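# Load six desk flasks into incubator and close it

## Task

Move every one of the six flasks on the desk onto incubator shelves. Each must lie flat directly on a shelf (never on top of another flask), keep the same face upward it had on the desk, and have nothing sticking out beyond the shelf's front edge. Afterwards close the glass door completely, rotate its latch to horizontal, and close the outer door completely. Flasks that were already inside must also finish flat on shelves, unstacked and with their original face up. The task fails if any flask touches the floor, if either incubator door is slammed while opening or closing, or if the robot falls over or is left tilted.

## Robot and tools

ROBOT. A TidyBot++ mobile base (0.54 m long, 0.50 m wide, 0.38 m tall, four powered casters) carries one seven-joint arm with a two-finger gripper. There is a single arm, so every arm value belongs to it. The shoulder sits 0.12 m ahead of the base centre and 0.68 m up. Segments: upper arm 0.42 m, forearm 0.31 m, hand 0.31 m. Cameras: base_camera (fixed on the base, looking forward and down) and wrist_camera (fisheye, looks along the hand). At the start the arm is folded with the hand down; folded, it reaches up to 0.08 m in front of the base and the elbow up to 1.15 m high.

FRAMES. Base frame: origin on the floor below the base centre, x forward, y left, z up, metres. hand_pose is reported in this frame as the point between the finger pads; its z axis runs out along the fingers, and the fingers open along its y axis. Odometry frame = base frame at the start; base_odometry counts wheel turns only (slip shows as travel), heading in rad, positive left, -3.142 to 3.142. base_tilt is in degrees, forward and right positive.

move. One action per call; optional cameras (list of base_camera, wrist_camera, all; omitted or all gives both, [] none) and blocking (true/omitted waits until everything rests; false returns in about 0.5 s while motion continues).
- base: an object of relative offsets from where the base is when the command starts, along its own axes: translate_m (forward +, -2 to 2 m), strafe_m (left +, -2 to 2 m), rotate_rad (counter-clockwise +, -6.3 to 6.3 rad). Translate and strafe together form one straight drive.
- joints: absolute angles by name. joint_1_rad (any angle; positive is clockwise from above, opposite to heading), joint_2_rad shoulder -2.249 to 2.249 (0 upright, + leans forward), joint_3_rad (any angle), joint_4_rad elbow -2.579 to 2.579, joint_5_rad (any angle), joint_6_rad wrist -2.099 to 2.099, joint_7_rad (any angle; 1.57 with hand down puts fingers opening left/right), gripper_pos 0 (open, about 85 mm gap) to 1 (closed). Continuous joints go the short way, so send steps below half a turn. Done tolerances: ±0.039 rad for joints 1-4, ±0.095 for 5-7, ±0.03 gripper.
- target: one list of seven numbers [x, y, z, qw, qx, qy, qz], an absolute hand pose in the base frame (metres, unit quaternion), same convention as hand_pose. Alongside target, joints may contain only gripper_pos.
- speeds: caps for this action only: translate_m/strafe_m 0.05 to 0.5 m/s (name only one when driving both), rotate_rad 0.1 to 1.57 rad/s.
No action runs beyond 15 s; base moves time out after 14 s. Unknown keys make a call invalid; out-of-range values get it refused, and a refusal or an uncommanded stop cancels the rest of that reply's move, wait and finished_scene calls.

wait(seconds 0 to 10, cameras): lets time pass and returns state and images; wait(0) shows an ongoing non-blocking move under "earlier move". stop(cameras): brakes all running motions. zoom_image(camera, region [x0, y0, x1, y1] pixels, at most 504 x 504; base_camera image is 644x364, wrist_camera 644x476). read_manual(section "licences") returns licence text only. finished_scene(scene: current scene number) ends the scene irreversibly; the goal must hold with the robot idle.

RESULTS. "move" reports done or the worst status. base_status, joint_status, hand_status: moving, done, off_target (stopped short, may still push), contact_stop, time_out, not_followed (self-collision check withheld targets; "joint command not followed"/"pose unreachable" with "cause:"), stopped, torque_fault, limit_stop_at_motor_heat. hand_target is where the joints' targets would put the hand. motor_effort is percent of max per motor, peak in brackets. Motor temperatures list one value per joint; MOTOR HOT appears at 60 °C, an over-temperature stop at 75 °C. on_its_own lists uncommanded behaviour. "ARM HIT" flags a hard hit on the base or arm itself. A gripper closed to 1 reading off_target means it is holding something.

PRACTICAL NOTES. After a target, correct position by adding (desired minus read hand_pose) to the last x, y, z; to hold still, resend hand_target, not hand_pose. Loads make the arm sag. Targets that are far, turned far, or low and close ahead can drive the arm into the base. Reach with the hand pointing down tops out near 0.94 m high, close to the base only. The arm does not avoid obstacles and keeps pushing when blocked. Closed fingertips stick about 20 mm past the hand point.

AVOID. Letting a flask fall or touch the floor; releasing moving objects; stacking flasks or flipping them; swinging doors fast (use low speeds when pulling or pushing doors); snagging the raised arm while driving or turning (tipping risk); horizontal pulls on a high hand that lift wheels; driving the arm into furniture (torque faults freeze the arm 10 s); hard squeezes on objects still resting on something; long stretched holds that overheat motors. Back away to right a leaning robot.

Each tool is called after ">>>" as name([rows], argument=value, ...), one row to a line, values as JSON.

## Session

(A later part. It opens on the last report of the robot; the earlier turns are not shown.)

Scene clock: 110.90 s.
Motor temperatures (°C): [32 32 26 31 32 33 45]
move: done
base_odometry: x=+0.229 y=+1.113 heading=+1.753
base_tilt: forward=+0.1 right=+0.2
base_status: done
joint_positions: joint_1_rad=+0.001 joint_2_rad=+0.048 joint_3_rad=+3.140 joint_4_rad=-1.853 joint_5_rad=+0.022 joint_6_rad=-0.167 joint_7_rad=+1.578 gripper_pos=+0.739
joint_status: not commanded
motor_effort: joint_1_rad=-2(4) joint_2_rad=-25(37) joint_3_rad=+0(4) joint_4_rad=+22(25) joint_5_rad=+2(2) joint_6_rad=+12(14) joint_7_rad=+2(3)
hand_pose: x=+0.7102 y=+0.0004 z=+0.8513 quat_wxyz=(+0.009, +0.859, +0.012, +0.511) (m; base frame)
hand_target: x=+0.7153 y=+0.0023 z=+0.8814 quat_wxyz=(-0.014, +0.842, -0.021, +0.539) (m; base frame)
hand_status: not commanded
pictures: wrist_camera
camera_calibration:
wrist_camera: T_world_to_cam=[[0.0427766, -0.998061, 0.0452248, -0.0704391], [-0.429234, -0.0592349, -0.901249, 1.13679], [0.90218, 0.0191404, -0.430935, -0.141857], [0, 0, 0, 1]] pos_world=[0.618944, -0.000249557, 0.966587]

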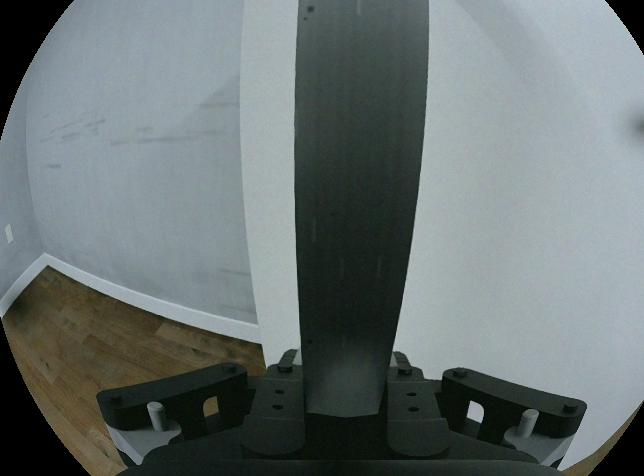

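>>> move(base={"translate_m": -0.1594, "strafe_m": -0.2553, "rotate_rad": 0.3}, speeds={"translate_m": 0.22, "rotate_rad": 0.185}, cameras=["wrist_camera"])

>>> move(base={"translate_m": -0.1594, "strafe_m": -0.2553, "rotate_rad": 0.3}, speeds={"translate_m": 0.25, "rotate_rad": 0.2}, cameras=["wrist_camera"])

Scene clock: 113.27 s.
Motor temperatures (°C): [32 32 26 31 32 33 45]
move: done
base_odometry: x=+0.509 y=+1.002 heading=+2.054
base_tilt: forward=+0.1 right=+0.4
base_status: done
joint_positions: joint_1_rad=-0.001 joint_2_rad=+0.049 joint_3_rad=+3.138 joint_4_rad=-1.853 joint_5_rad=+0.022 joint_6_rad=-0.167 joint_7_rad=+1.578 gripper_pos=+0.739
joint_status: not commanded
motor_effort: joint_1_rad=+0(6) joint_2_rad=-26(29) joint_3_rad=+0(6) joint_4_rad=+23(26) joint_5_rad=+1(2) joint_6_rad=+13(14) joint_7_rad=+2(3)
hand_pose: x=+0.7104 y=+0.0034 z=+0.8513 quat_wxyz=(+0.007, +0.859, +0.014, +0.511) (m; base frame)
hand_target: x=+0.7153 y=+0.0023 z=+0.8814 quat_wxyz=(-0.014, +0.842, -0.021, +0.539) (m; base frame)
hand_status: not commanded
pictures: wrist_camera
camera_calibration:
wrist_camera: T_world_to_cam=[[0.0475576, -0.997874, 0.044552, -0.0702646], [-0.428924, -0.0606823, -0.9013, 1.13689], [0.902088, 0.0237543, -0.430898, -0.142094], [0, 0, 0, 1]] pos_world=[0.619163, 0.00224937, 0.966585]

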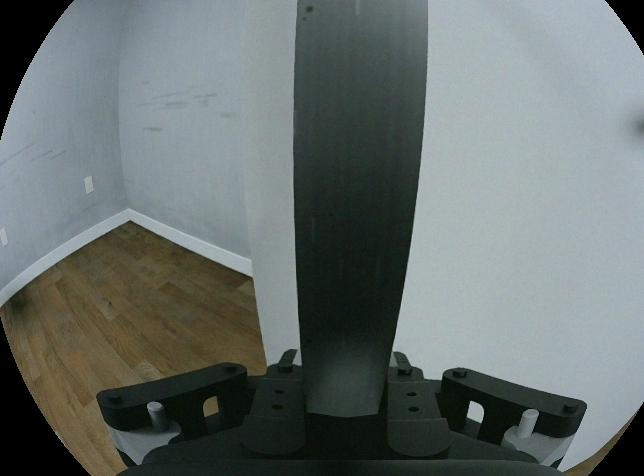

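Scene clock: 115.33 s.
Motor temperatures (°C): [32 32 26 31 32 33 45]
move: done
base_odometry: x=+0.809 y=+0.980 heading=+2.354
base_tilt: forward=+0.1 right=+0.4
base_status: done
joint_positions: joint_1_rad=-0.005 joint_2_rad=+0.047 joint_3_rad=+3.135 joint_4_rad=-1.855 joint_5_rad=+0.022 joint_6_rad=-0.167 joint_7_rad=+1.578 gripper_pos=+0.739
joint_status: not commanded
motor_effort: joint_1_rad=-1(6) joint_2_rad=-24(27) joint_3_rad=+0(6) joint_4_rad=+23(27) joint_5_rad=+1(2) joint_6_rad=+12(15) joint_7_rad=+2(4)
hand_pose: x=+0.7093 y=+0.0067 z=+0.8513 quat_wxyz=(+0.006, +0.859, +0.016, +0.511) (m; base frame)
hand_target: x=+0.7153 y=+0.0023 z=+0.8814 quat_wxyz=(-0.014, +0.842, -0.021, +0.539) (m; base frame)
hand_status: not commanded
pictures: wrist_camera
camera_calibration:
wrist_camera: T_world_to_cam=[[0.0532823, -0.997591, 0.0444191, -0.0708251], [-0.428682, -0.0630259, -0.901254, 1.13633], [0.901883, 0.0289793, -0.431007, -0.141026], [0, 0, 0, 1]] pos_world=[0.618087, 0.00505052, 0.966484]

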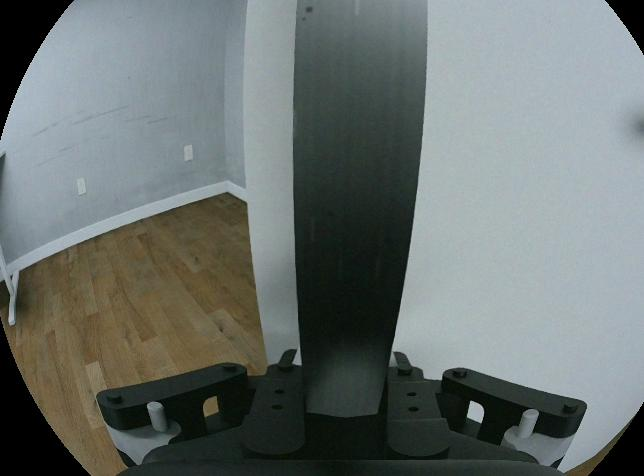

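>>> move(base={"translate_m": -0.1594, "strafe_m": -0.2495, "rotate_rad": 0.3}, speeds={"translate_m": 0.25, "rotate_rad": 0.2}, cameras=[])

>>> move(base={"translate_m": -0.1594, "strafe_m": -0.2515, "rotate_rad": 0.3}, speeds={"translate_m": 0.25, "rotate_rad": 0.2}, cameras=["wrist_camera"])

Scene clock: 117.47 s.
Motor temperatures (°C): [32 32 26 31 32 33 45]
move: done
base_odometry: x=+1.098 y=+1.043 heading=+2.655
base_tilt: forward=+0.0 right=+0.5
base_status: done
joint_positions: joint_1_rad=-0.004 joint_2_rad=+0.046 joint_3_rad=+3.136 joint_4_rad=-1.856 joint_5_rad=+0.022 joint_6_rad=-0.167 joint_7_rad=+1.578 gripper_pos=+0.739
joint_status: not commanded
motor_effort: joint_1_rad=+0(6) joint_2_rad=-24(26) joint_3_rad=+1(6) joint_4_rad=+24(27) joint_5_rad=+0(1) joint_6_rad=+12(15) joint_7_rad=+2(3)
hand_pose: x=+0.7089 y=+0.0059 z=+0.8512 quat_wxyz=(+0.006, +0.859, +0.015, +0.511) (m; base frame)
hand_target: x=+0.7153 y=+0.0023 z=+0.8814 quat_wxyz=(-0.014, +0.842, -0.021, +0.539) (m; base frame)
hand_status: not commanded
pictures: none
No camera images: "cameras" was empty.

Scene clock: 119.47 s.
Motor temperatures (°C): [32 32 26 31 32 33 45]
move: done
base_odometry: x=+1.357 y=+1.191 heading=+2.954
base_tilt: forward=-0.1 right=+0.4
base_status: done
joint_positions: joint_1_rad=-0.006 joint_2_rad=+0.044 joint_3_rad=+3.134 joint_4_rad=-1.858 joint_5_rad=+0.022 joint_6_rad=-0.167 joint_7_rad=+1.578 gripper_pos=+0.739
joint_status: not commanded
motor_effort: joint_1_rad=+1(7) joint_2_rad=-23(27) joint_3_rad=+1(7) joint_4_rad=+24(27) joint_5_rad=+0(1) joint_6_rad=+12(15) joint_7_rad=+1(3)
hand_pose: x=+0.7081 y=+0.0085 z=+0.8513 quat_wxyz=(+0.005, +0.859, +0.017, +0.511) (m; base frame)
hand_target: x=+0.7153 y=+0.0023 z=+0.8814 quat_wxyz=(-0.014, +0.842, -0.021, +0.539) (m; base frame)
hand_status: not commanded
pictures: wrist_camera
camera_calibration:
wrist_camera: T_world_to_cam=[[0.0561411, -0.997437, 0.0443518, -0.0710741], [-0.428512, -0.0641938, -0.901253, 1.13594], [0.90179, 0.0315921, -0.431017, -0.139993], [0, 0, 0, 1]] pos_world=[0.616998, 0.00645113, 0.966584]

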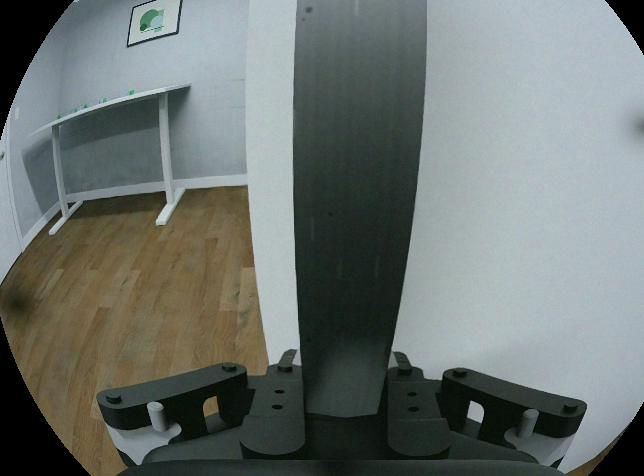

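>>> move(base={"translate_m": -0.1594, "strafe_m": -0.2460, "rotate_rad": 0.3}, speeds={"translate_m": 0.25, "rotate_rad": 0.2}, cameras=[])

>>> move(base={"translate_m": -0.1594, "strafe_m": -0.2495, "rotate_rad": 0.3}, speeds={"translate_m": 0.25, "rotate_rad": 0.2}, cameras=["wrist_camera", "base_camera"])

Scene clock: 121.63 s.
Motor temperatures (°C): [32 32 26 31 32 33 45]
move: done
base_odometry: x=+1.560 y=+1.403 heading=-3.030
base_tilt: forward=+0.1 right=+0.3
base_status: done
joint_positions: joint_1_rad=-0.004 joint_2_rad=+0.043 joint_3_rad=+3.135 joint_4_rad=-1.859 joint_5_rad=+0.022 joint_6_rad=-0.167 joint_7_rad=+1.578 gripper_pos=+0.739
joint_status: not commanded
motor_effort: joint_1_rad=+0(8) joint_2_rad=-23(26) joint_3_rad=+1(8) joint_4_rad=+23(28) joint_5_rad=+0(1) joint_6_rad=+12(16) joint_7_rad=+0(3)
hand_pose: x=+0.7077 y=+0.0066 z=+0.8513 quat_wxyz=(+0.006, +0.859, +0.016, +0.511) (m; base frame)
hand_target: x=+0.7153 y=+0.0023 z=+0.8814 quat_wxyz=(-0.014, +0.842, -0.021, +0.539) (m; base frame)
hand_status: not commanded
pictures: none
No camera images: "cameras" was empty.

Scene clock: 123.63 s.
Motor temperatures (°C): [32 32 26 31 32 33 45]
move: done
base_odometry: x=+1.690 y=+1.669 heading=-2.730
base_tilt: forward=+0.0 right=+0.3
base_status: done
joint_positions: joint_1_rad=-0.007 joint_2_rad=+0.042 joint_3_rad=+3.133 joint_4_rad=-1.860 joint_5_rad=+0.022 joint_6_rad=-0.167 joint_7_rad=+1.578 gripper_pos=+0.739
joint_status: not commanded
motor_effort: joint_1_rad=+1(7) joint_2_rad=-23(26) joint_3_rad=+1(7) joint_4_rad=+24(27) joint_5_rad=+0(1) joint_6_rad=+12(16) joint_7_rad=+1(2)
hand_pose: x=+0.7074 y=+0.0090 z=+0.8513 quat_wxyz=(+0.005, +0.859, +0.018, +0.511) (m; base frame)
hand_target: x=+0.7153 y=+0.0023 z=+0.8814 quat_wxyz=(-0.014, +0.842, -0.021, +0.539) (m; base frame)
hand_status: not commanded
pictures: base_camera, wrist_camera
camera_calibration:
wrist_camera: T_world_to_cam=[[0.0571302, -0.997383, 0.0443092, -0.0711049], [-0.428559, -0.0645842, -0.901203, 1.13566], [0.901706, 0.0324968, -0.431127, -0.139229], [0, 0, 0, 1]] pos_world=[0.616303, 0.0069513, 0.966584]

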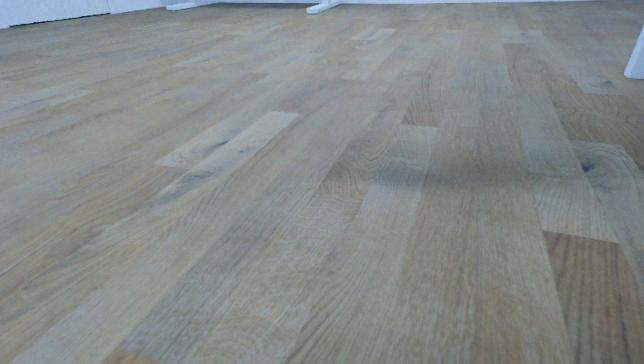

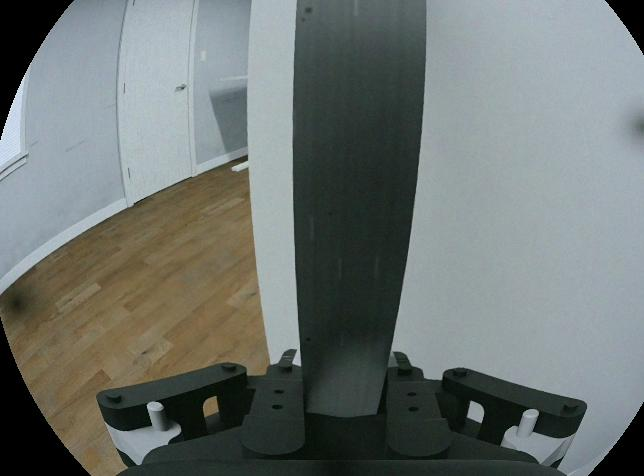

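>>> move(base={"translate_m": -0.115, "strafe_m": -0.158, "rotate_rad": 0.2}, speeds={"translate_m": 0.22, "rotate_rad": 0.17}, cameras=[])

>>> move(joints={"gripper_pos": 0.0}, cameras=["wrist_camera"])

Scene clock: 127.23 s.
Motor temperatures (°C): [32 32 26 31 32 33 45]
move: time_out
base_odometry: x=+1.732 y=+1.857 heading=-2.527
base_tilt: forward=+0.2 right=+0.3
base_status: translate_m time_out (by the wheels' count: -0.113 of -0.115); strafe_m time_out (by the wheels' count: -0.156 of -0.158); rotate_rad time_out (by the wheels' count: +0.204 of +0.200)
joint_positions: joint_1_rad=-0.027 joint_2_rad=+0.229 joint_3_rad=+3.137 joint_4_rad=-1.708 joint_5_rad=+0.021 joint_6_rad=-0.047 joint_7_rad=+1.573 gripper_pos=+0.739
joint_status: not commanded
motor_effort: joint_1_rad=+4(8) joint_2_rad=-63(68) joint_3_rad=+2(5) joint_4_rad=-2(24) joint_5_rad=+1(2) joint_6_rad=-9(14) joint_7_rad=+1(3)
hand_pose: x=+0.7927 y=+0.0225 z=+0.8535 quat_wxyz=(-0.003, +0.837, +0.023, +0.547) (m; base frame)
hand_target: x=+0.7153 y=+0.0023 z=+0.8814 quat_wxyz=(-0.014, +0.842, -0.021, +0.539) (m; base frame)
hand_status: not commanded
pictures: none
No camera images: "cameras" was empty.

not run: a stop that you did not command came earlier in this reply.

>>> move(base={"translate_m": 0.085, "strafe_m": 0.01}, speeds={"translate_m": 0.2}, cameras=["wrist_camera"])

>>> move(joints={"gripper_pos": 0.0}, cameras=["wrist_camera"])

Scene clock: 128.57 s.
Motor temperatures (°C): [32 32 26 31 32 33 45]
move: done
base_odometry: x=+1.668 y=+1.800 heading=-2.527
base_tilt: forward=+0.1 right=+0.3
base_status: done
joint_positions: joint_1_rad=-0.016 joint_2_rad=+0.052 joint_3_rad=+3.137 joint_4_rad=-1.871 joint_5_rad=+0.021 joint_6_rad=-0.120 joint_7_rad=+1.573 gripper_pos=+0.739
joint_status: not commanded
motor_effort: joint_1_rad=+1(5) joint_2_rad=-26(65) joint_3_rad=+1(3) joint_4_rad=+27(28) joint_5_rad=-4(5) joint_6_rad=+12(13) joint_7_rad=-3(4)
hand_pose: x=+0.7130 y=+0.0132 z=+0.8519 quat_wxyz=(+0.001, +0.853, +0.018, +0.522) (m; base frame)
hand_target: x=+0.7153 y=+0.0023 z=+0.8814 quat_wxyz=(-0.014, +0.842, -0.021, +0.539) (m; base frame)
hand_status: not commanded
pictures: wrist_camera
camera_calibration:
wrist_camera: T_world_to_cam=[[0.0607867, -0.997352, 0.0399258, -0.0661361], [-0.405342, -0.0612184, -0.912113, 1.13147], [0.912142, 0.0392607, -0.40799, -0.171337], [0, 0, 0, 1]] pos_world=[0.618937, 0.0100327, 0.964767]

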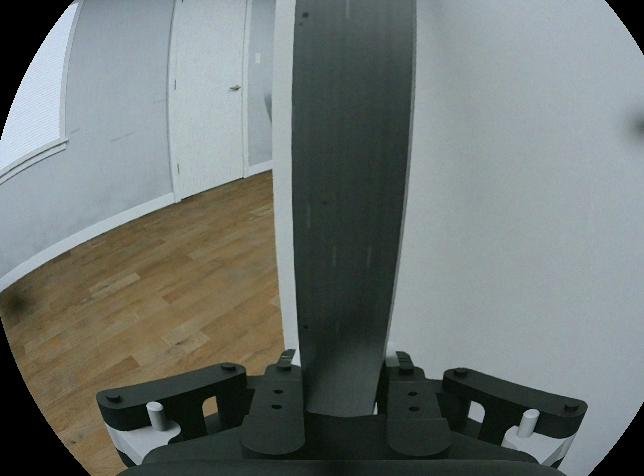

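Scene clock: 129.60 s.
Motor temperatures (°C): [32 32 26 31 32 33 45]
move: done
base_odometry: x=+1.668 y=+1.800 heading=-2.527
base_tilt: forward=+0.1 right=+0.3
base_status: not commanded
joint_positions: joint_1_rad=-0.012 joint_2_rad=+0.037 joint_3_rad=+3.137 joint_4_rad=-1.834 joint_5_rad=+0.016 joint_6_rad=-0.120 joint_7_rad=+1.573 gripper_pos=+0.000
joint_status: all done
motor_effort: joint_1_rad=+0(2) joint_2_rad=-22(28) joint_3_rad=+0(3) joint_4_rad=+20(27) joint_5_rad=-1(4) joint_6_rad=+9(12) joint_7_rad=+0(3)
hand_pose: x=+0.7190 y=+0.0110 z=+0.8823 quat_wxyz=(+0.001, +0.839, +0.014, +0.544) (m; base frame)
hand_target: x=+0.7153 y=+0.0023 z=+0.8814 quat_wxyz=(-0.014, +0.842, -0.021, +0.539) (m; base frame)
hand_status: not commanded
pictures: wrist_camera
camera_calibration:
wrist_camera: T_world_to_cam=[[0.0526769, -0.997926, 0.0370073, -0.0615661], [-0.357594, -0.0534514, -0.932346, 1.14501], [0.93239, 0.0358795, -0.359668, -0.221522], [0, 0, 0, 1]] pos_world=[0.619237, 0.00771208, 0.99015]

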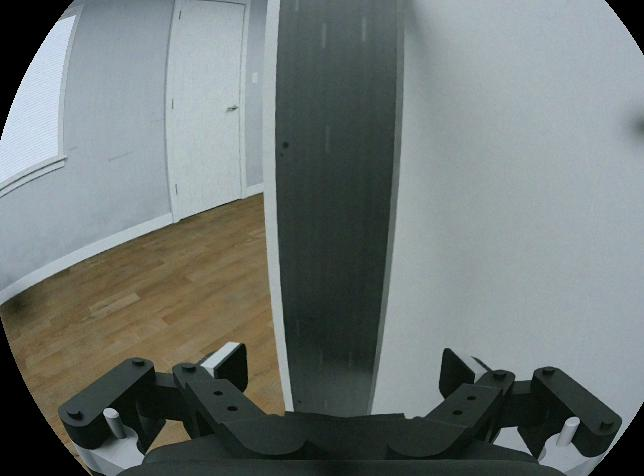

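>>> move(base={"translate_m": -0.16}, speeds={"translate_m": 0.4}, cameras=[])

>>> move(base={"translate_m": 1.04, "strafe_m": 0.716, "rotate_rad": 4.159}, joints={"joint_1_rad": 0, "joint_2_rad": -0.74, "joint_3_rad": 3.14, "joint_4_rad": -1.95, "joint_5_rad": 0, "joint_6_rad": -0.75, "joint_7_rad": 1.52, "gripper_pos": 1.0}, cameras=["wrist_camera"])

>>> move(base={"translate_m": 0.22, "strafe_m": 1.16}, cameras=["wrist_camera", "base_camera"])

Scene clock: 132.63 s.
Motor temperatures (°C): [32 32 26 31 32 33 45]
move: done
base_odometry: x=+1.799 y=+1.892 heading=-2.527
base_tilt: forward=+0.0 right=+0.4
base_status: done
joint_positions: joint_1_rad=-0.010 joint_2_rad=+0.031 joint_3_rad=+3.137 joint_4_rad=-1.834 joint_5_rad=+0.016 joint_6_rad=-0.120 joint_7_rad=+1.573 gripper_pos=+0.000
joint_status: not commanded
motor_effort: joint_1_rad=-1(3) joint_2_rad=-21(25) joint_3_rad=+1(2) joint_4_rad=+20(21) joint_5_rad=+0(1) joint_6_rad=+9(10) joint_7_rad=+0(1)
hand_pose: x=+0.7176 y=+0.0094 z=+0.8859 quat_wxyz=(+0.002, +0.837, +0.013, +0.547) (m; base frame)
hand_target: x=+0.7153 y=+0.0023 z=+0.8814 quat_wxyz=(-0.014, +0.842, -0.021, +0.539) (m; base frame)
hand_status: not commanded
pictures: none
No camera images: "cameras" was empty.

Scene clock: 137.60 s.
Motor temperatures (°C): [32 32 26 31 32 33 45]
move: done
base_odometry: x=+1.362 y=+0.707 heading=+1.631
base_tilt: forward=+0.0 right=+0.4
base_status: done
joint_positions: joint_1_rad=-0.001 joint_2_rad=-0.740 joint_3_rad=+3.138 joint_4_rad=-1.935 joint_5_rad=+0.016 joint_6_rad=-0.673 joint_7_rad=+1.573 gripper_pos=+0.999
joint_status: all done
motor_effort: joint_1_rad=-1(4) joint_2_rad=+5(24) joint_3_rad=+1(4) joint_4_rad=+20(22) joint_5_rad=+0(2) joint_6_rad=+9(11) joint_7_rad=+0(2)
hand_pose: x=+0.4254 y=+0.0000 z=+1.0167 quat_wxyz=(+0.008, +0.804, +0.005, +0.595) (m; base frame)
hand_target: x=+0.4174 y=+0.0020 z=+0.9854 quat_wxyz=(-0.014, +0.830, -0.020, +0.557) (m; base frame)
hand_status: not commanded
pictures: wrist_camera
camera_calibration:
wrist_camera: T_world_to_cam=[[0.0253089, -0.998766, 0.0427368, -0.0562004], [-0.24136, -0.0475907, -0.969268, 1.15279], [0.970106, 0.0142162, -0.242266, -0.0344023], [0, 0, 0, 1]] pos_world=[0.313033, -0.00078001, 1.11143]

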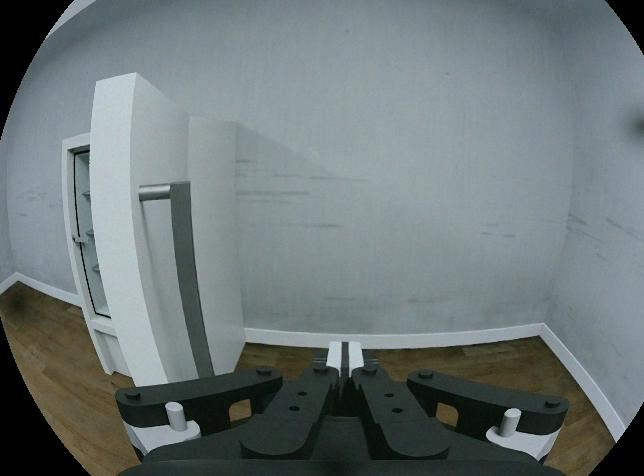

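Scene clock: 141.23 s.
Motor temperatures (°C): [32 32 26 31 32 33 45]
move: done
base_odometry: x=+0.191 y=+0.856 heading=+1.632
base_tilt: forward=+0.0 right=+0.2
base_status: done
joint_positions: joint_1_rad=-0.001 joint_2_rad=-0.740 joint_3_rad=+3.138 joint_4_rad=-1.935 joint_5_rad=+0.016 joint_6_rad=-0.673 joint_7_rad=+1.573 gripper_pos=+0.999
joint_status: not commanded
motor_effort: joint_1_rad=-1(1) joint_2_rad=+5(6) joint_3_rad=+1(3) joint_4_rad=+20(20) joint_5_rad=-1(1) joint_6_rad=+9(10) joint_7_rad=+1(1)
hand_pose: x=+0.4254 y=-0.0001 z=+1.0165 quat_wxyz=(+0.008, +0.804, +0.005, +0.594) (m; base frame)
hand_target: x=+0.4174 y=+0.0020 z=+0.9854 quat_wxyz=(-0.014, +0.830, -0.020, +0.557) (m; base frame)
hand_status: not commanded
pictures: base_camera, wrist_camera
camera_calibration:
wrist_camera: T_world_to_cam=[[0.025183, -0.998777, 0.042555, -0.056055], [-0.241862, -0.047391, -0.969153, 1.15271], [0.969984, 0.0141137, -0.24276, -0.03384], [0, 0, 0, 1]] pos_world=[0.313034, -0.000880504, 1.11133]

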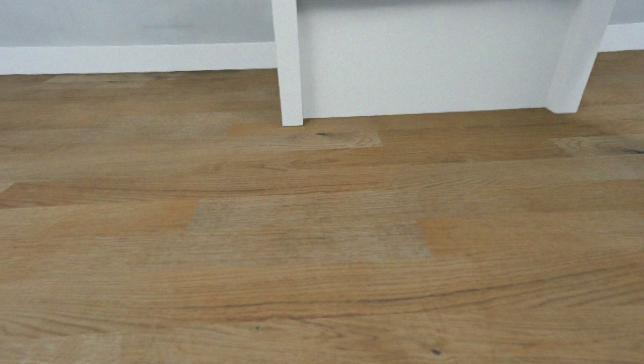

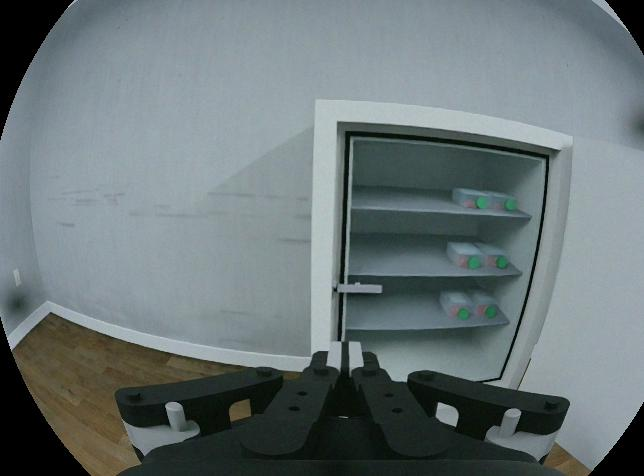

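>>> zoom_image(camera="wrist_camera", region=[310, 250, 410, 330])

>>> move(base={"translate_m": 0.12, "strafe_m": -0.13, "rotate_rad": 0.078}, cameras=["wrist_camera", "base_camera"])

Scaled by 5.040.

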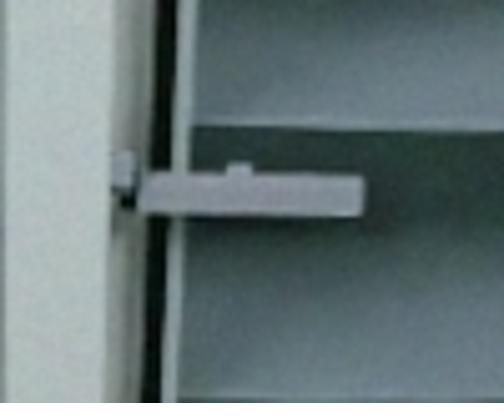

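Scene clock: 144.60 s.
Motor temperatures (°C): [32 32 26 31 32 33 45]
move: done
base_odometry: x=+0.314 y=+0.984 heading=+1.711
base_tilt: forward=+0.1 right=+0.3
base_status: done
joint_positions: joint_1_rad=-0.001 joint_2_rad=-0.736 joint_3_rad=+3.142 joint_4_rad=-1.937 joint_5_rad=+0.016 joint_6_rad=-0.674 joint_7_rad=+1.573 gripper_pos=+0.999
joint_status: not commanded
motor_effort: joint_1_rad=-1(1) joint_2_rad=+5(8) joint_3_rad=+1(4) joint_4_rad=+20(20) joint_5_rad=+0(1) joint_6_rad=+9(10) joint_7_rad=+1(1)
hand_pose: x=+0.4265 y=-0.0019 z=+1.0143 quat_wxyz=(+0.008, +0.806, +0.003, +0.592) (m; base frame)
hand_target: x=+0.4174 y=+0.0020 z=+0.9854 quat_wxyz=(-0.014, +0.830, -0.020, +0.557) (m; base frame)
hand_status: not commanded
pictures: base_camera, wrist_camera
camera_calibration:
wrist_camera: T_world_to_cam=[[0.0224615, -0.998956, 0.0397839, -0.0538077], [-0.247828, -0.0441155, -0.967799, 1.15197], [0.968544, 0.0118786, -0.24856, -0.028954], [0, 0, 0, 1]] pos_world=[0.314742, -0.00258787, 1.10982]

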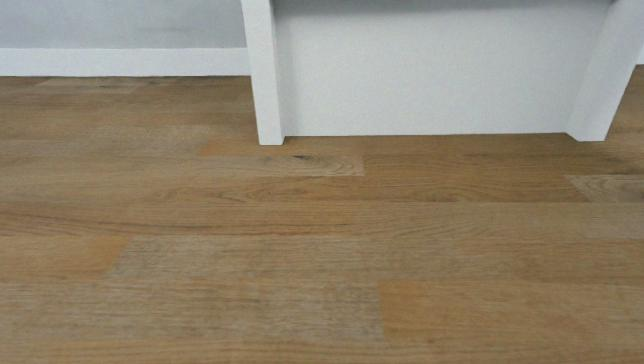

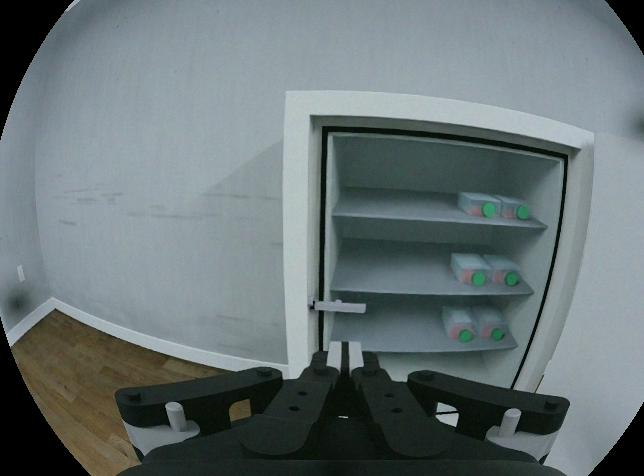

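>>> zoom_image(camera="base_camera", region=[230, 90, 360, 170])

>>> zoom_image(camera="base_camera", region=[514, 90, 644, 170])

Scaled by 3.877.

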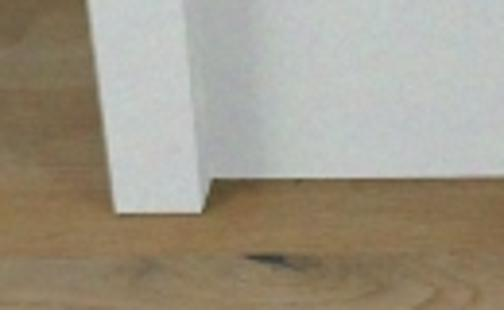

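Scaled by 3.877.

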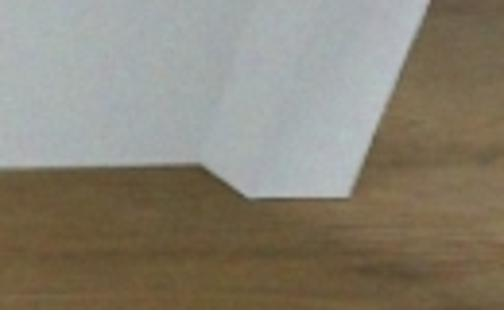

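>>> move(base={"translate_m": 0.1, "strafe_m": 0.013, "rotate_rad": -0.052}, joints={"joint_1_rad": 0, "joint_2_rad": 0.16, "joint_3_rad": 3.14, "joint_4_rad": -2.182, "joint_5_rad": 0, "joint_6_rad": 0.341, "joint_7_rad": 1.52, "gripper_pos": 1.0}, cameras=["wrist_camera", "base_camera"])

Scene clock: 149.13 s.
Motor temperatures (°C): [32 32 26 31 32 33 45]
move: done
base_odometry: x=+0.287 y=+1.082 heading=+1.658
base_tilt: forward=+0.1 right=+0.3
base_status: done
joint_positions: joint_1_rad=+0.000 joint_2_rad=+0.160 joint_3_rad=+3.142 joint_4_rad=-2.166 joint_5_rad=+0.016 joint_6_rad=+0.259 joint_7_rad=+1.573 gripper_pos=+0.999
joint_status: all done
motor_effort: joint_1_rad=+0(2) joint_2_rad=-23(24) joint_3_rad=+0(3) joint_4_rad=+16(21) joint_5_rad=-1(2) joint_6_rad=+9(11) joint_7_rad=+0(2)
hand_pose: x=+0.6886 y=+0.0024 z=+0.7332 quat_wxyz=(+0.003, +0.859, +0.008, +0.512) (m; base frame)
hand_target: x=+0.6944 y=+0.0023 z=+0.7483 quat_wxyz=(-0.014, +0.841, -0.021, +0.540) (m; base frame)
hand_status: not commanded
pictures: base_camera, wrist_camera
camera_calibration:
wrist_camera: T_world_to_cam=[[0.0429785, -0.998587, 0.0312439, -0.0520705], [-0.428251, -0.0466677, -0.902454, 1.02135], [0.902637, 0.0254059, -0.429652, -0.174608], [0, 0, 0, 1]] pos_world=[0.597241, 0.000103306, 0.848331]

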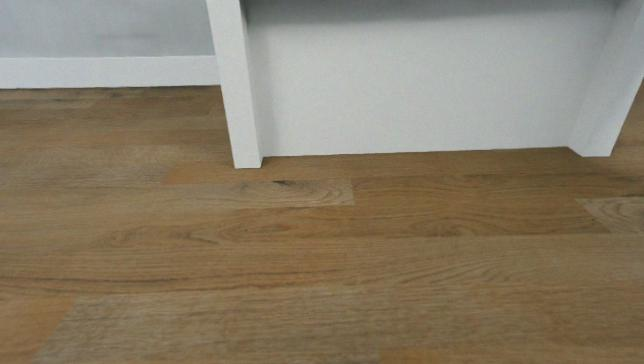

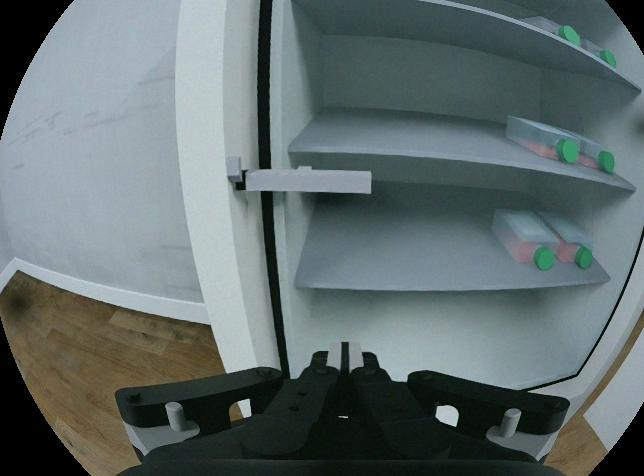

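>>> move(base={"translate_m": 0.19}, speeds={"translate_m": 0.2}, cameras=["wrist_camera"])

Scene clock: 151.07 s.
Motor temperatures (°C): [32 32 26 31 32 33 45]
move: done
base_odometry: x=+0.270 y=+1.271 heading=+1.659
base_tilt: forward=+0.0 right=+0.3
base_status: done
joint_positions: joint_1_rad=+0.000 joint_2_rad=+0.164 joint_3_rad=+3.142 joint_4_rad=-2.173 joint_5_rad=+0.016 joint_6_rad=+0.265 joint_7_rad=+1.573 gripper_pos=+0.999
joint_status: not commanded
motor_effort: joint_1_rad=+0(2) joint_2_rad=-23(25) joint_3_rad=+0(1) joint_4_rad=+16(17) joint_5_rad=-1(1) joint_6_rad=+9(11) joint_7_rad=+1(1)
hand_pose: x=+0.6872 y=+0.0024 z=+0.7292 quat_wxyz=(+0.003, +0.860, +0.008, +0.509) (m; base frame)
hand_target: x=+0.6944 y=+0.0023 z=+0.7483 quat_wxyz=(-0.014, +0.841, -0.021, +0.540) (m; base frame)
hand_status: not commanded
pictures: wrist_camera
camera_calibration:
wrist_camera: T_world_to_cam=[[0.0432293, -0.998585, 0.0309791, -0.0518535], [-0.432884, -0.0466679, -0.900241, 1.01875], [0.900413, 0.0255065, -0.434288, -0.170162], [0, 0, 0, 1]] pos_world=[0.596459, 0.000103185, 0.844829]

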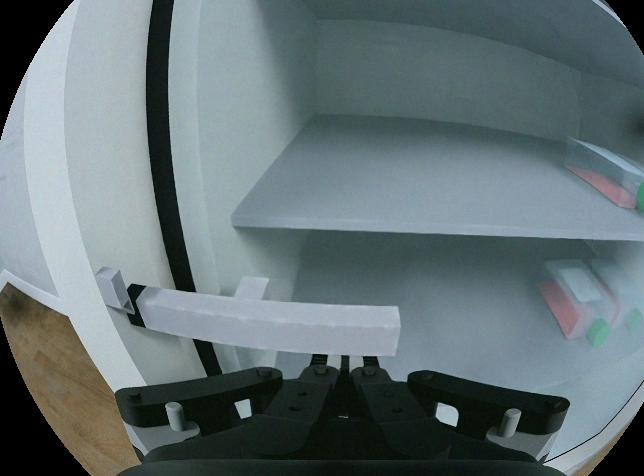

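>>> move(joints={"joint_1_rad": 0, "joint_2_rad": 0.092, "joint_3_rad": 3.14, "joint_4_rad": -2.086, "joint_5_rad": 0, "joint_6_rad": 0.053, "joint_7_rad": 1.52, "gripper_pos": 1.0}, cameras=["wrist_camera"])

Scene clock: 152.67 s.
Motor temperatures (°C): [32 32 26 31 32 33 45]
move: done
base_odometry: x=+0.270 y=+1.271 heading=+1.659
base_tilt: forward=+0.1 right=+0.4
base_status: not commanded
joint_positions: joint_1_rad=+0.000 joint_2_rad=+0.124 joint_3_rad=+3.142 joint_4_rad=-2.116 joint_5_rad=+0.016 joint_6_rad=+0.093 joint_7_rad=+1.573 gripper_pos=+0.999
joint_status: all done
motor_effort: joint_1_rad=+0(1) joint_2_rad=-25(26) joint_3_rad=+1(1) joint_4_rad=+21(22) joint_5_rad=-1(2) joint_6_rad=+12(14) joint_7_rad=-1(2)
hand_pose: x=+0.6788 y=+0.0016 z=+0.7349 quat_wxyz=(+0.004, +0.879, +0.008, +0.477) (m; base frame)
hand_target: x=+0.6805 y=+0.0022 z=+0.7576 quat_wxyz=(-0.013, +0.873, -0.022, +0.487) (m; base frame)
hand_status: not commanded
pictures: wrist_camera
camera_calibration:
wrist_camera: T_world_to_cam=[[0.0434686, -0.998618, 0.0295373, -0.051544], [-0.498295, -0.0472965, -0.865716, 1.03921], [0.865917, 0.0229132, -0.499663, -0.088604], [0, 0, 0, 1]] pos_world=[0.596796, -0.000291705, 0.856908]

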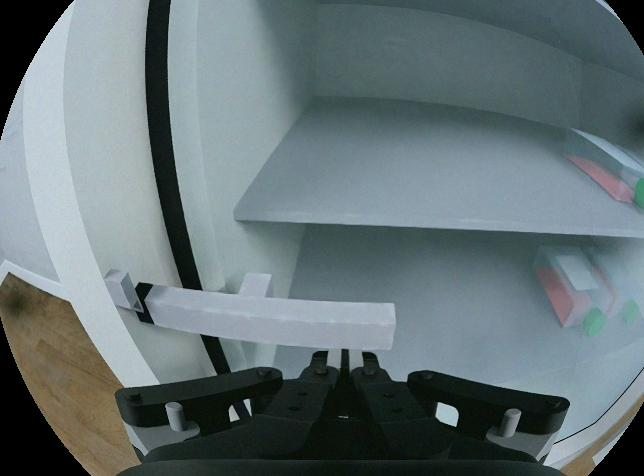

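>>> move(joints={"joint_1_rad": 0, "joint_2_rad": 0.05, "joint_3_rad": 3.14, "joint_4_rad": -2.02, "joint_5_rad": 0, "joint_6_rad": 0.0, "joint_7_rad": 1.52, "gripper_pos": 1.0}, cameras=["wrist_camera"])

Scene clock: 153.63 s.
Motor temperatures (°C): [32 32 26 31 32 33 45]
move: off_target
base_odometry: x=+0.270 y=+1.271 heading=+1.659
base_tilt: forward=+0.1 right=+0.4
base_status: not commanded
joint_positions: joint_1_rad=+0.000 joint_2_rad=+0.114 joint_3_rad=+3.142 joint_4_rad=-2.084 joint_5_rad=+0.016 joint_6_rad=+0.019 joint_7_rad=+1.573 gripper_pos=+0.999
joint_status: joint_2_rad off_target (ended at +0.114, target +0.050); joint_4_rad off_target (ended at -2.084, target -2.020); the others done
motor_effort: joint_1_rad=-1(1) joint_2_rad=-30(31) joint_3_rad=+0(1) joint_4_rad=+27(27) joint_5_rad=+0(1) joint_6_rad=+16(17) joint_7_rad=+0(2)
hand_pose: x=+0.6769 y=+0.0012 z=+0.7373 quat_wxyz=(+0.004, +0.886, +0.008, +0.463) (m; base frame)
hand_target: x=+0.6893 y=+0.0023 z=+0.8025 quat_wxyz=(-0.013, +0.860, -0.021, +0.510) (m; base frame)
hand_status: not commanded
pictures: wrist_camera
camera_calibration:
wrist_camera: T_world_to_cam=[[0.0435385, -0.998637, 0.028773, -0.0513682], [-0.526399, -0.047409, -0.848915, 1.04696], [0.849122, 0.0218144, -0.527746, -0.0537534], [0, 0, 0, 1]] pos_world=[0.599, -0.00049001, 0.861893]

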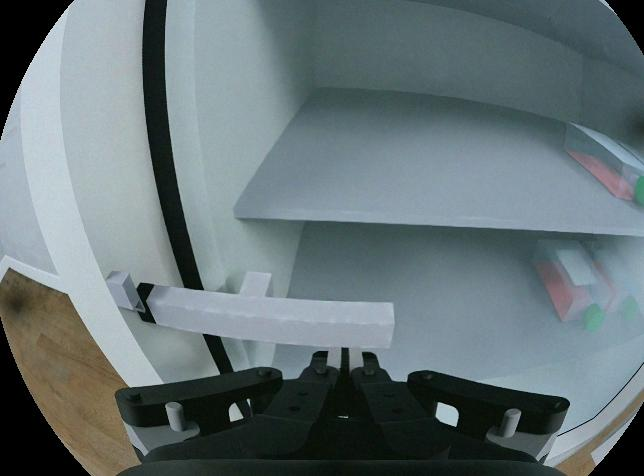

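>>> zoom_image(camera="wrist_camera", region=[90, 250, 410, 370])

Scaled by 1.575.

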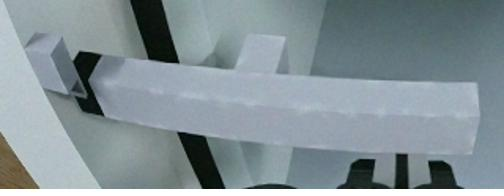

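>>> move(base={"strafe_m": -0.012}, joints={"joint_1_rad": 0, "joint_2_rad": 0.02, "joint_3_rad": 3.14, "joint_4_rad": -1.95, "joint_5_rad": 0, "joint_6_rad": -0.1, "joint_7_rad": 1.52, "gripper_pos": 1.0}, cameras=["wrist_camera"])

Scene clock: 156.53 s.
Motor temperatures (°C): [32 32 26 31 32 33 45]
move: done
base_odometry: x=+0.282 y=+1.272 heading=+1.659
base_tilt: forward=+0.0 right=+0.3
base_status: done
joint_positions: joint_1_rad=-0.002 joint_2_rad=+0.021 joint_3_rad=+3.139 joint_4_rad=-1.944 joint_5_rad=+0.016 joint_6_rad=-0.051 joint_7_rad=+1.573 gripper_pos=+0.999
joint_status: all done
motor_effort: joint_1_rad=-1(3) joint_2_rad=-21(32) joint_3_rad=+0(4) joint_4_rad=+19(30) joint_5_rad=+0(1) joint_6_rad=+9(18) joint_7_rad=+1(1)
hand_pose: x=+0.6990 y=+0.0038 z=+0.8476 quat_wxyz=(+0.004, +0.846, +0.009, +0.533) (m; base frame)
hand_target: x=+0.6903 y=+0.0023 z=+0.8313 quat_wxyz=(-0.013, +0.860, -0.021, +0.510) (m; base frame)
hand_status: not commanded
pictures: wrist_camera
camera_calibration:
wrist_camera: T_world_to_cam=[[0.0422509, -0.998464, 0.0358308, -0.0580449], [-0.381444, -0.0492666, -0.923078, 1.11393], [0.923426, 0.0253334, -0.38294, -0.188993], [0, 0, 0, 1]] pos_world=[0.601874, 0.0017115, 0.957948]

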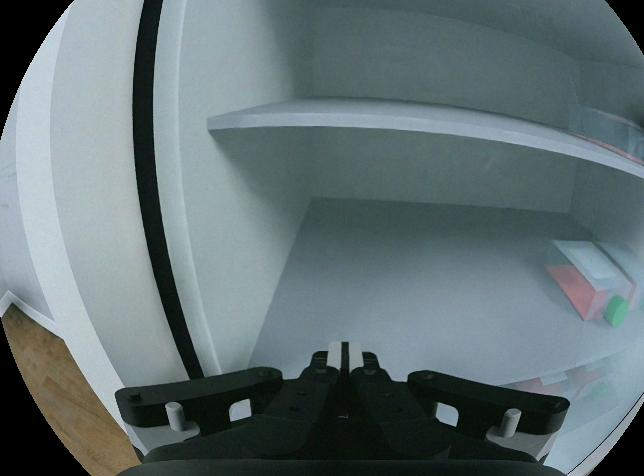

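>>> move(base={"translate_m": -0.2}, speeds={"translate_m": 0.4}, cameras=["wrist_camera"])

Scene clock: 158.20 s.
Motor temperatures (°C): [32 32 26 31 32 33 45]
move: done
base_odometry: x=+0.299 y=+1.073 heading=+1.659
base_tilt: forward=+0.1 right=+0.3
base_status: done
joint_positions: joint_1_rad=-0.002 joint_2_rad=+0.020 joint_3_rad=+3.139 joint_4_rad=-1.944 joint_5_rad=+0.016 joint_6_rad=-0.051 joint_7_rad=+1.573 gripper_pos=+0.999
joint_status: not commanded
motor_effort: joint_1_rad=-1(1) joint_2_rad=-21(24) joint_3_rad=+0(2) joint_4_rad=+19(20) joint_5_rad=-1(1) joint_6_rad=+9(10) joint_7_rad=+0(1)
hand_pose: x=+0.6987 y=+0.0038 z=+0.8481 quat_wxyz=(+0.004, +0.846, +0.009, +0.534) (m; base frame)
hand_target: x=+0.6903 y=+0.0023 z=+0.8313 quat_wxyz=(-0.013, +0.860, -0.021, +0.510) (m; base frame)
hand_status: not commanded
pictures: wrist_camera
camera_calibration:
wrist_camera: T_world_to_cam=[[0.0422204, -0.998464, 0.035865, -0.0580567], [-0.380656, -0.049265, -0.923403, 1.11398], [0.923752, 0.0253342, -0.382152, -0.189419], [0, 0, 0, 1]] pos_world=[0.601471, 0.0017115, 0.958348]

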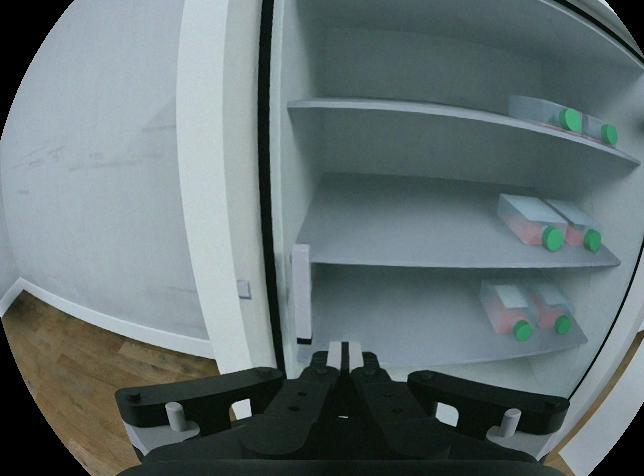

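>>> move(base={"translate_m": 0.08, "strafe_m": 0.042}, joints={"joint_1_rad": 0, "joint_2_rad": 0.125, "joint_3_rad": 3.14, "joint_4_rad": -2.18, "joint_5_rad": 0, "joint_6_rad": 0.363, "joint_7_rad": 1.52, "gripper_pos": 0.45}, cameras=["wrist_camera", "base_camera"])

Scene clock: 160.50 s.
Motor temperatures (°C): [32 32 26 31 32 33 45]
move: done
base_odometry: x=+0.250 y=+1.149 heading=+1.659
base_tilt: forward=+0.1 right=+0.3
base_status: done
joint_positions: joint_1_rad=-0.002 joint_2_rad=+0.132 joint_3_rad=+3.139 joint_4_rad=-2.169 joint_5_rad=+0.016 joint_6_rad=+0.282 joint_7_rad=+1.573 gripper_pos=+0.450
joint_status: all done
motor_effort: joint_1_rad=-1(2) joint_2_rad=-23(26) joint_3_rad=+0(2) joint_4_rad=+16(20) joint_5_rad=+0(1) joint_6_rad=+9(10) joint_7_rad=+0(1)
hand_pose: x=+0.6890 y=+0.0052 z=+0.7539 quat_wxyz=(+0.001, +0.847, +0.010, +0.532) (m; base frame)
hand_target: x=+0.6949 y=+0.0023 z=+0.7758 quat_wxyz=(-0.015, +0.825, -0.020, +0.564) (m; base frame)
hand_status: not commanded
pictures: base_camera, wrist_camera
camera_calibration:
wrist_camera: T_world_to_cam=[[0.0464984, -0.998386, 0.0325967, -0.0534276], [-0.384735, -0.048014, -0.921778, 1.02499], [0.921855, 0.0303201, -0.386346, -0.212039], [0, 0, 0, 1]] pos_world=[0.592304, 0.00230161, 0.864636]

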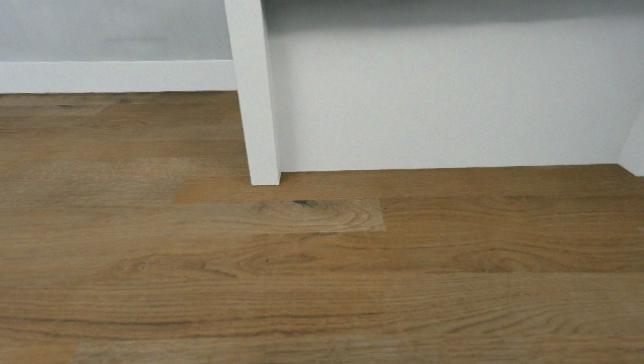

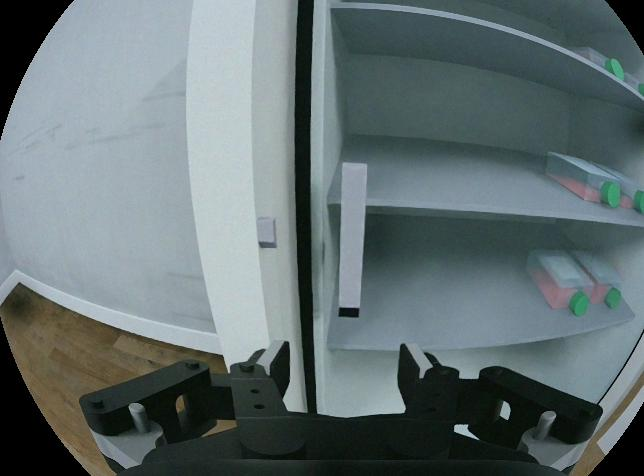

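>>> move(base={"translate_m": 0.124}, speeds={"translate_m": 0.2}, cameras=["wrist_camera"])

>>> move(joints={"gripper_pos": 0.92}, cameras=["wrist_camera"])

Scene clock: 162.23 s.
Motor temperatures (°C): [32 32 26 31 32 33 45]
move: done
base_odometry: x=+0.239 y=+1.272 heading=+1.659
base_tilt: forward=+0.1 right=+0.4
base_status: done
joint_positions: joint_1_rad=-0.002 joint_2_rad=+0.131 joint_3_rad=+3.139 joint_4_rad=-2.171 joint_5_rad=+0.016 joint_6_rad=+0.286 joint_7_rad=+1.573 gripper_pos=+0.450
joint_status: not commanded
motor_effort: joint_1_rad=+0(1) joint_2_rad=-22(24) joint_3_rad=+0(1) joint_4_rad=+17(17) joint_5_rad=+0(1) joint_6_rad=+9(9) joint_7_rad=+0(2)
hand_pose: x=+0.6889 y=+0.0052 z=+0.7551 quat_wxyz=(+0.001, +0.846, +0.010, +0.534) (m; base frame)
hand_target: x=+0.6949 y=+0.0023 z=+0.7758 quat_wxyz=(-0.015, +0.825, -0.020, +0.564) (m; base frame)
hand_status: not commanded
pictures: wrist_camera
camera_calibration:
wrist_camera: T_world_to_cam=[[0.0464237, -0.998388, 0.0326443, -0.0534239], [-0.381136, -0.0479106, -0.923277, 1.02461], [0.923353, 0.03042, -0.382745, -0.215299], [0, 0, 0, 1]] pos_world=[0.591791, 0.00230116, 0.865335]

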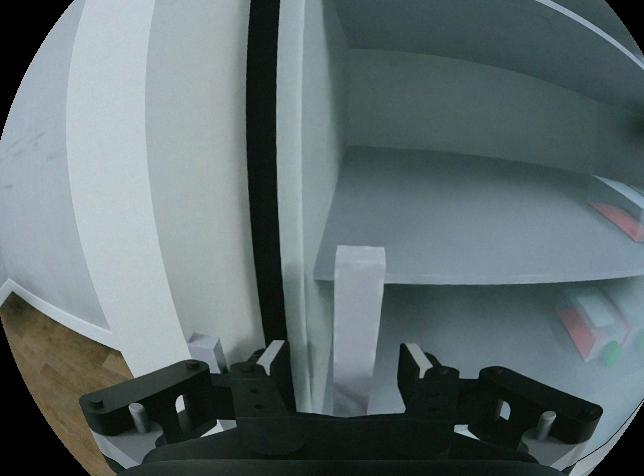

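Scene clock: 163.03 s.
Motor temperatures (°C): [32 32 26 31 32 33 45]
move: off_target
base_odometry: x=+0.239 y=+1.272 heading=+1.659
base_tilt: forward=+0.0 right=+0.4
base_status: not commanded
joint_positions: joint_1_rad=+0.002 joint_2_rad=+0.130 joint_3_rad=+3.141 joint_4_rad=-2.172 joint_5_rad=+0.016 joint_6_rad=+0.286 joint_7_rad=+1.573 gripper_pos=+0.852
joint_status: gripper_pos off_target (ended at +0.852, target +0.920)
motor_effort: joint_1_rad=-2(5) joint_2_rad=-22(22) joint_3_rad=-1(4) joint_4_rad=+17(18) joint_5_rad=+0(1) joint_6_rad=+9(10) joint_7_rad=+1(2)
hand_pose: x=+0.6885 y=+0.0017 z=+0.7553 quat_wxyz=(+0.003, +0.846, +0.008, +0.534) (m; base frame)
hand_target: x=+0.6949 y=+0.0023 z=+0.7758 quat_wxyz=(-0.015, +0.825, -0.020, +0.564) (m; base frame)
hand_status: not commanded
pictures: wrist_camera
camera_calibration:
wrist_camera: T_world_to_cam=[[0.0401277, -0.998651, 0.0329478, -0.0528452], [-0.381114, -0.0457788, -0.923394, 1.02458], [0.923657, 0.0244968, -0.382437, -0.21519], [0, 0, 0, 1]] pos_world=[0.591364, -0.000598358, 0.865537]

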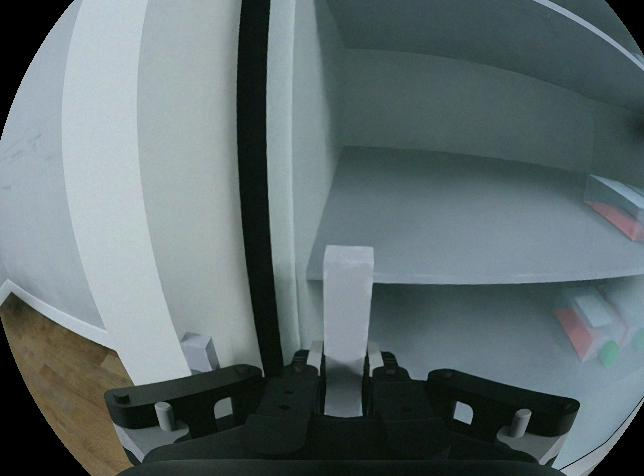

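>>> move(base={"translate_m": -0.0521, "strafe_m": -0.0751, "rotate_rad": 0.1}, speeds={"translate_m": 0.12, "rotate_rad": 0.12}, cameras=["wrist_camera"])

Scene clock: 164.70 s.
Motor temperatures (°C): [32 32 26 31 32 33 45]
move: done
base_odometry: x=+0.319 y=+1.227 heading=+1.760
base_tilt: forward=+0.1 right=+0.4
base_status: done
joint_positions: joint_1_rad=+0.002 joint_2_rad=+0.129 joint_3_rad=+3.144 joint_4_rad=-2.174 joint_5_rad=+0.016 joint_6_rad=+0.288 joint_7_rad=+1.573 gripper_pos=+0.852
joint_status: not commanded
motor_effort: joint_1_rad=-2(5) joint_2_rad=-22(24) joint_3_rad=-2(5) joint_4_rad=+17(18) joint_5_rad=+0(1) joint_6_rad=+9(10) joint_7_rad=+0(2)
hand_pose: x=+0.6881 y=+0.0005 z=+0.7552 quat_wxyz=(+0.004, +0.845, +0.007, +0.534) (m; base frame)
hand_target: x=+0.6949 y=+0.0023 z=+0.7758 quat_wxyz=(-0.015, +0.825, -0.020, +0.564) (m; base frame)
hand_status: not commanded
pictures: wrist_camera
camera_calibration:
wrist_camera: T_world_to_cam=[[0.0380705, -0.99872, 0.0332935, -0.0528031], [-0.380597, -0.0452984, -0.923631, 1.02415], [0.923957, 0.0224917, -0.381834, -0.215435], [0, 0, 0, 1]] pos_world=[0.590853, -0.00149741, 0.865438]

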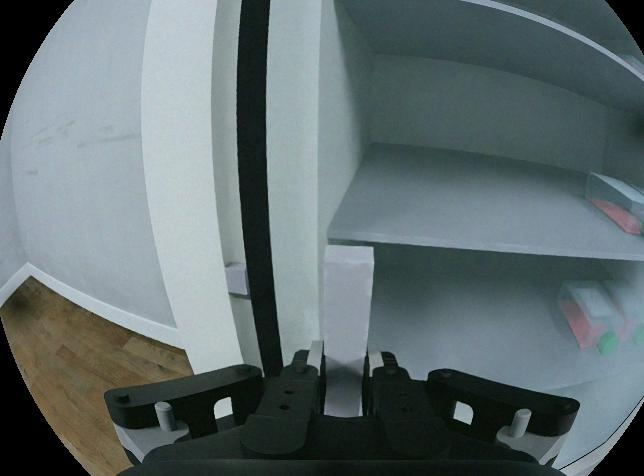

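>>> move(base={"translate_m": -0.1155, "strafe_m": -0.1965, "rotate_rad": 0.25}, speeds={"translate_m": 0.22, "rotate_rad": 0.19}, cameras=[])

>>> move(base={"translate_m": -0.1155, "strafe_m": -0.1965, "rotate_rad": 0.25}, speeds={"translate_m": 0.22, "rotate_rad": 0.19}, cameras=["wrist_camera", "base_camera"])

Scene clock: 167.60 s.
Motor temperatures (°C): [32 32 26 31 32 33 45]
move: done
base_odometry: x=+0.534 y=+1.151 heading=+2.010
base_tilt: forward=+0.1 right=+0.3
base_status: done
joint_positions: joint_1_rad=+0.000 joint_2_rad=+0.129 joint_3_rad=+3.139 joint_4_rad=-2.175 joint_5_rad=+0.016 joint_6_rad=+0.290 joint_7_rad=+1.573 gripper_pos=+0.852
joint_status: not commanded
motor_effort: joint_1_rad=-1(6) joint_2_rad=-22(25) joint_3_rad=+0(5) joint_4_rad=+17(18) joint_5_rad=+0(2) joint_6_rad=+9(11) joint_7_rad=+0(2)
hand_pose: x=+0.6878 y=+0.0044 z=+0.7552 quat_wxyz=(+0.002, +0.845, +0.010, +0.534) (m; base frame)
hand_target: x=+0.6949 y=+0.0023 z=+0.7758 quat_wxyz=(-0.015, +0.825, -0.020, +0.564) (m; base frame)
hand_status: not commanded
pictures: none
No camera images: "cameras" was empty.

Scene clock: 169.43 s.
Motor temperatures (°C): [32 32 26 31 32 33 45]
move: done
base_odometry: x=+0.761 y=+1.130 heading=+2.260
base_tilt: forward=+0.1 right=+0.4
base_status: done
joint_positions: joint_1_rad=-0.002 joint_2_rad=+0.129 joint_3_rad=+3.137 joint_4_rad=-2.176 joint_5_rad=+0.016 joint_6_rad=+0.291 joint_7_rad=+1.573 gripper_pos=+0.852
joint_status: not commanded
motor_effort: joint_1_rad=-1(5) joint_2_rad=-22(23) joint_3_rad=+1(6) joint_4_rad=+17(19) joint_5_rad=+0(2) joint_6_rad=+9(10) joint_7_rad=+0(1)
hand_pose: x=+0.6878 y=+0.0063 z=+0.7552 quat_wxyz=(+0.001, +0.845, +0.011, +0.535) (m; base frame)
hand_target: x=+0.6949 y=+0.0023 z=+0.7758 quat_wxyz=(-0.015, +0.825, -0.020, +0.564) (m; base frame)
hand_status: not commanded
pictures: base_camera, wrist_camera
camera_calibration:
wrist_camera: T_world_to_cam=[[0.0483732, -0.998302, 0.0324507, -0.0534417], [-0.378622, -0.048391, -0.924285, 1.02341], [0.924286, 0.0324242, -0.38032, -0.216728], [0, 0, 0, 1]] pos_world=[0.590391, 0.00320029, 0.865234]

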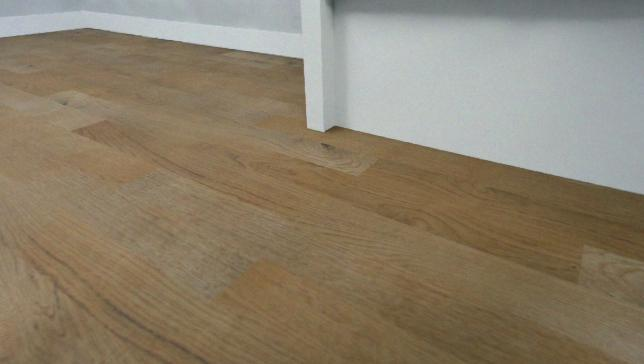

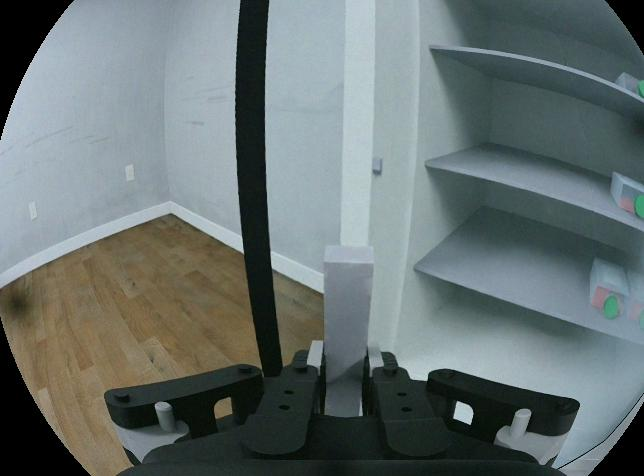

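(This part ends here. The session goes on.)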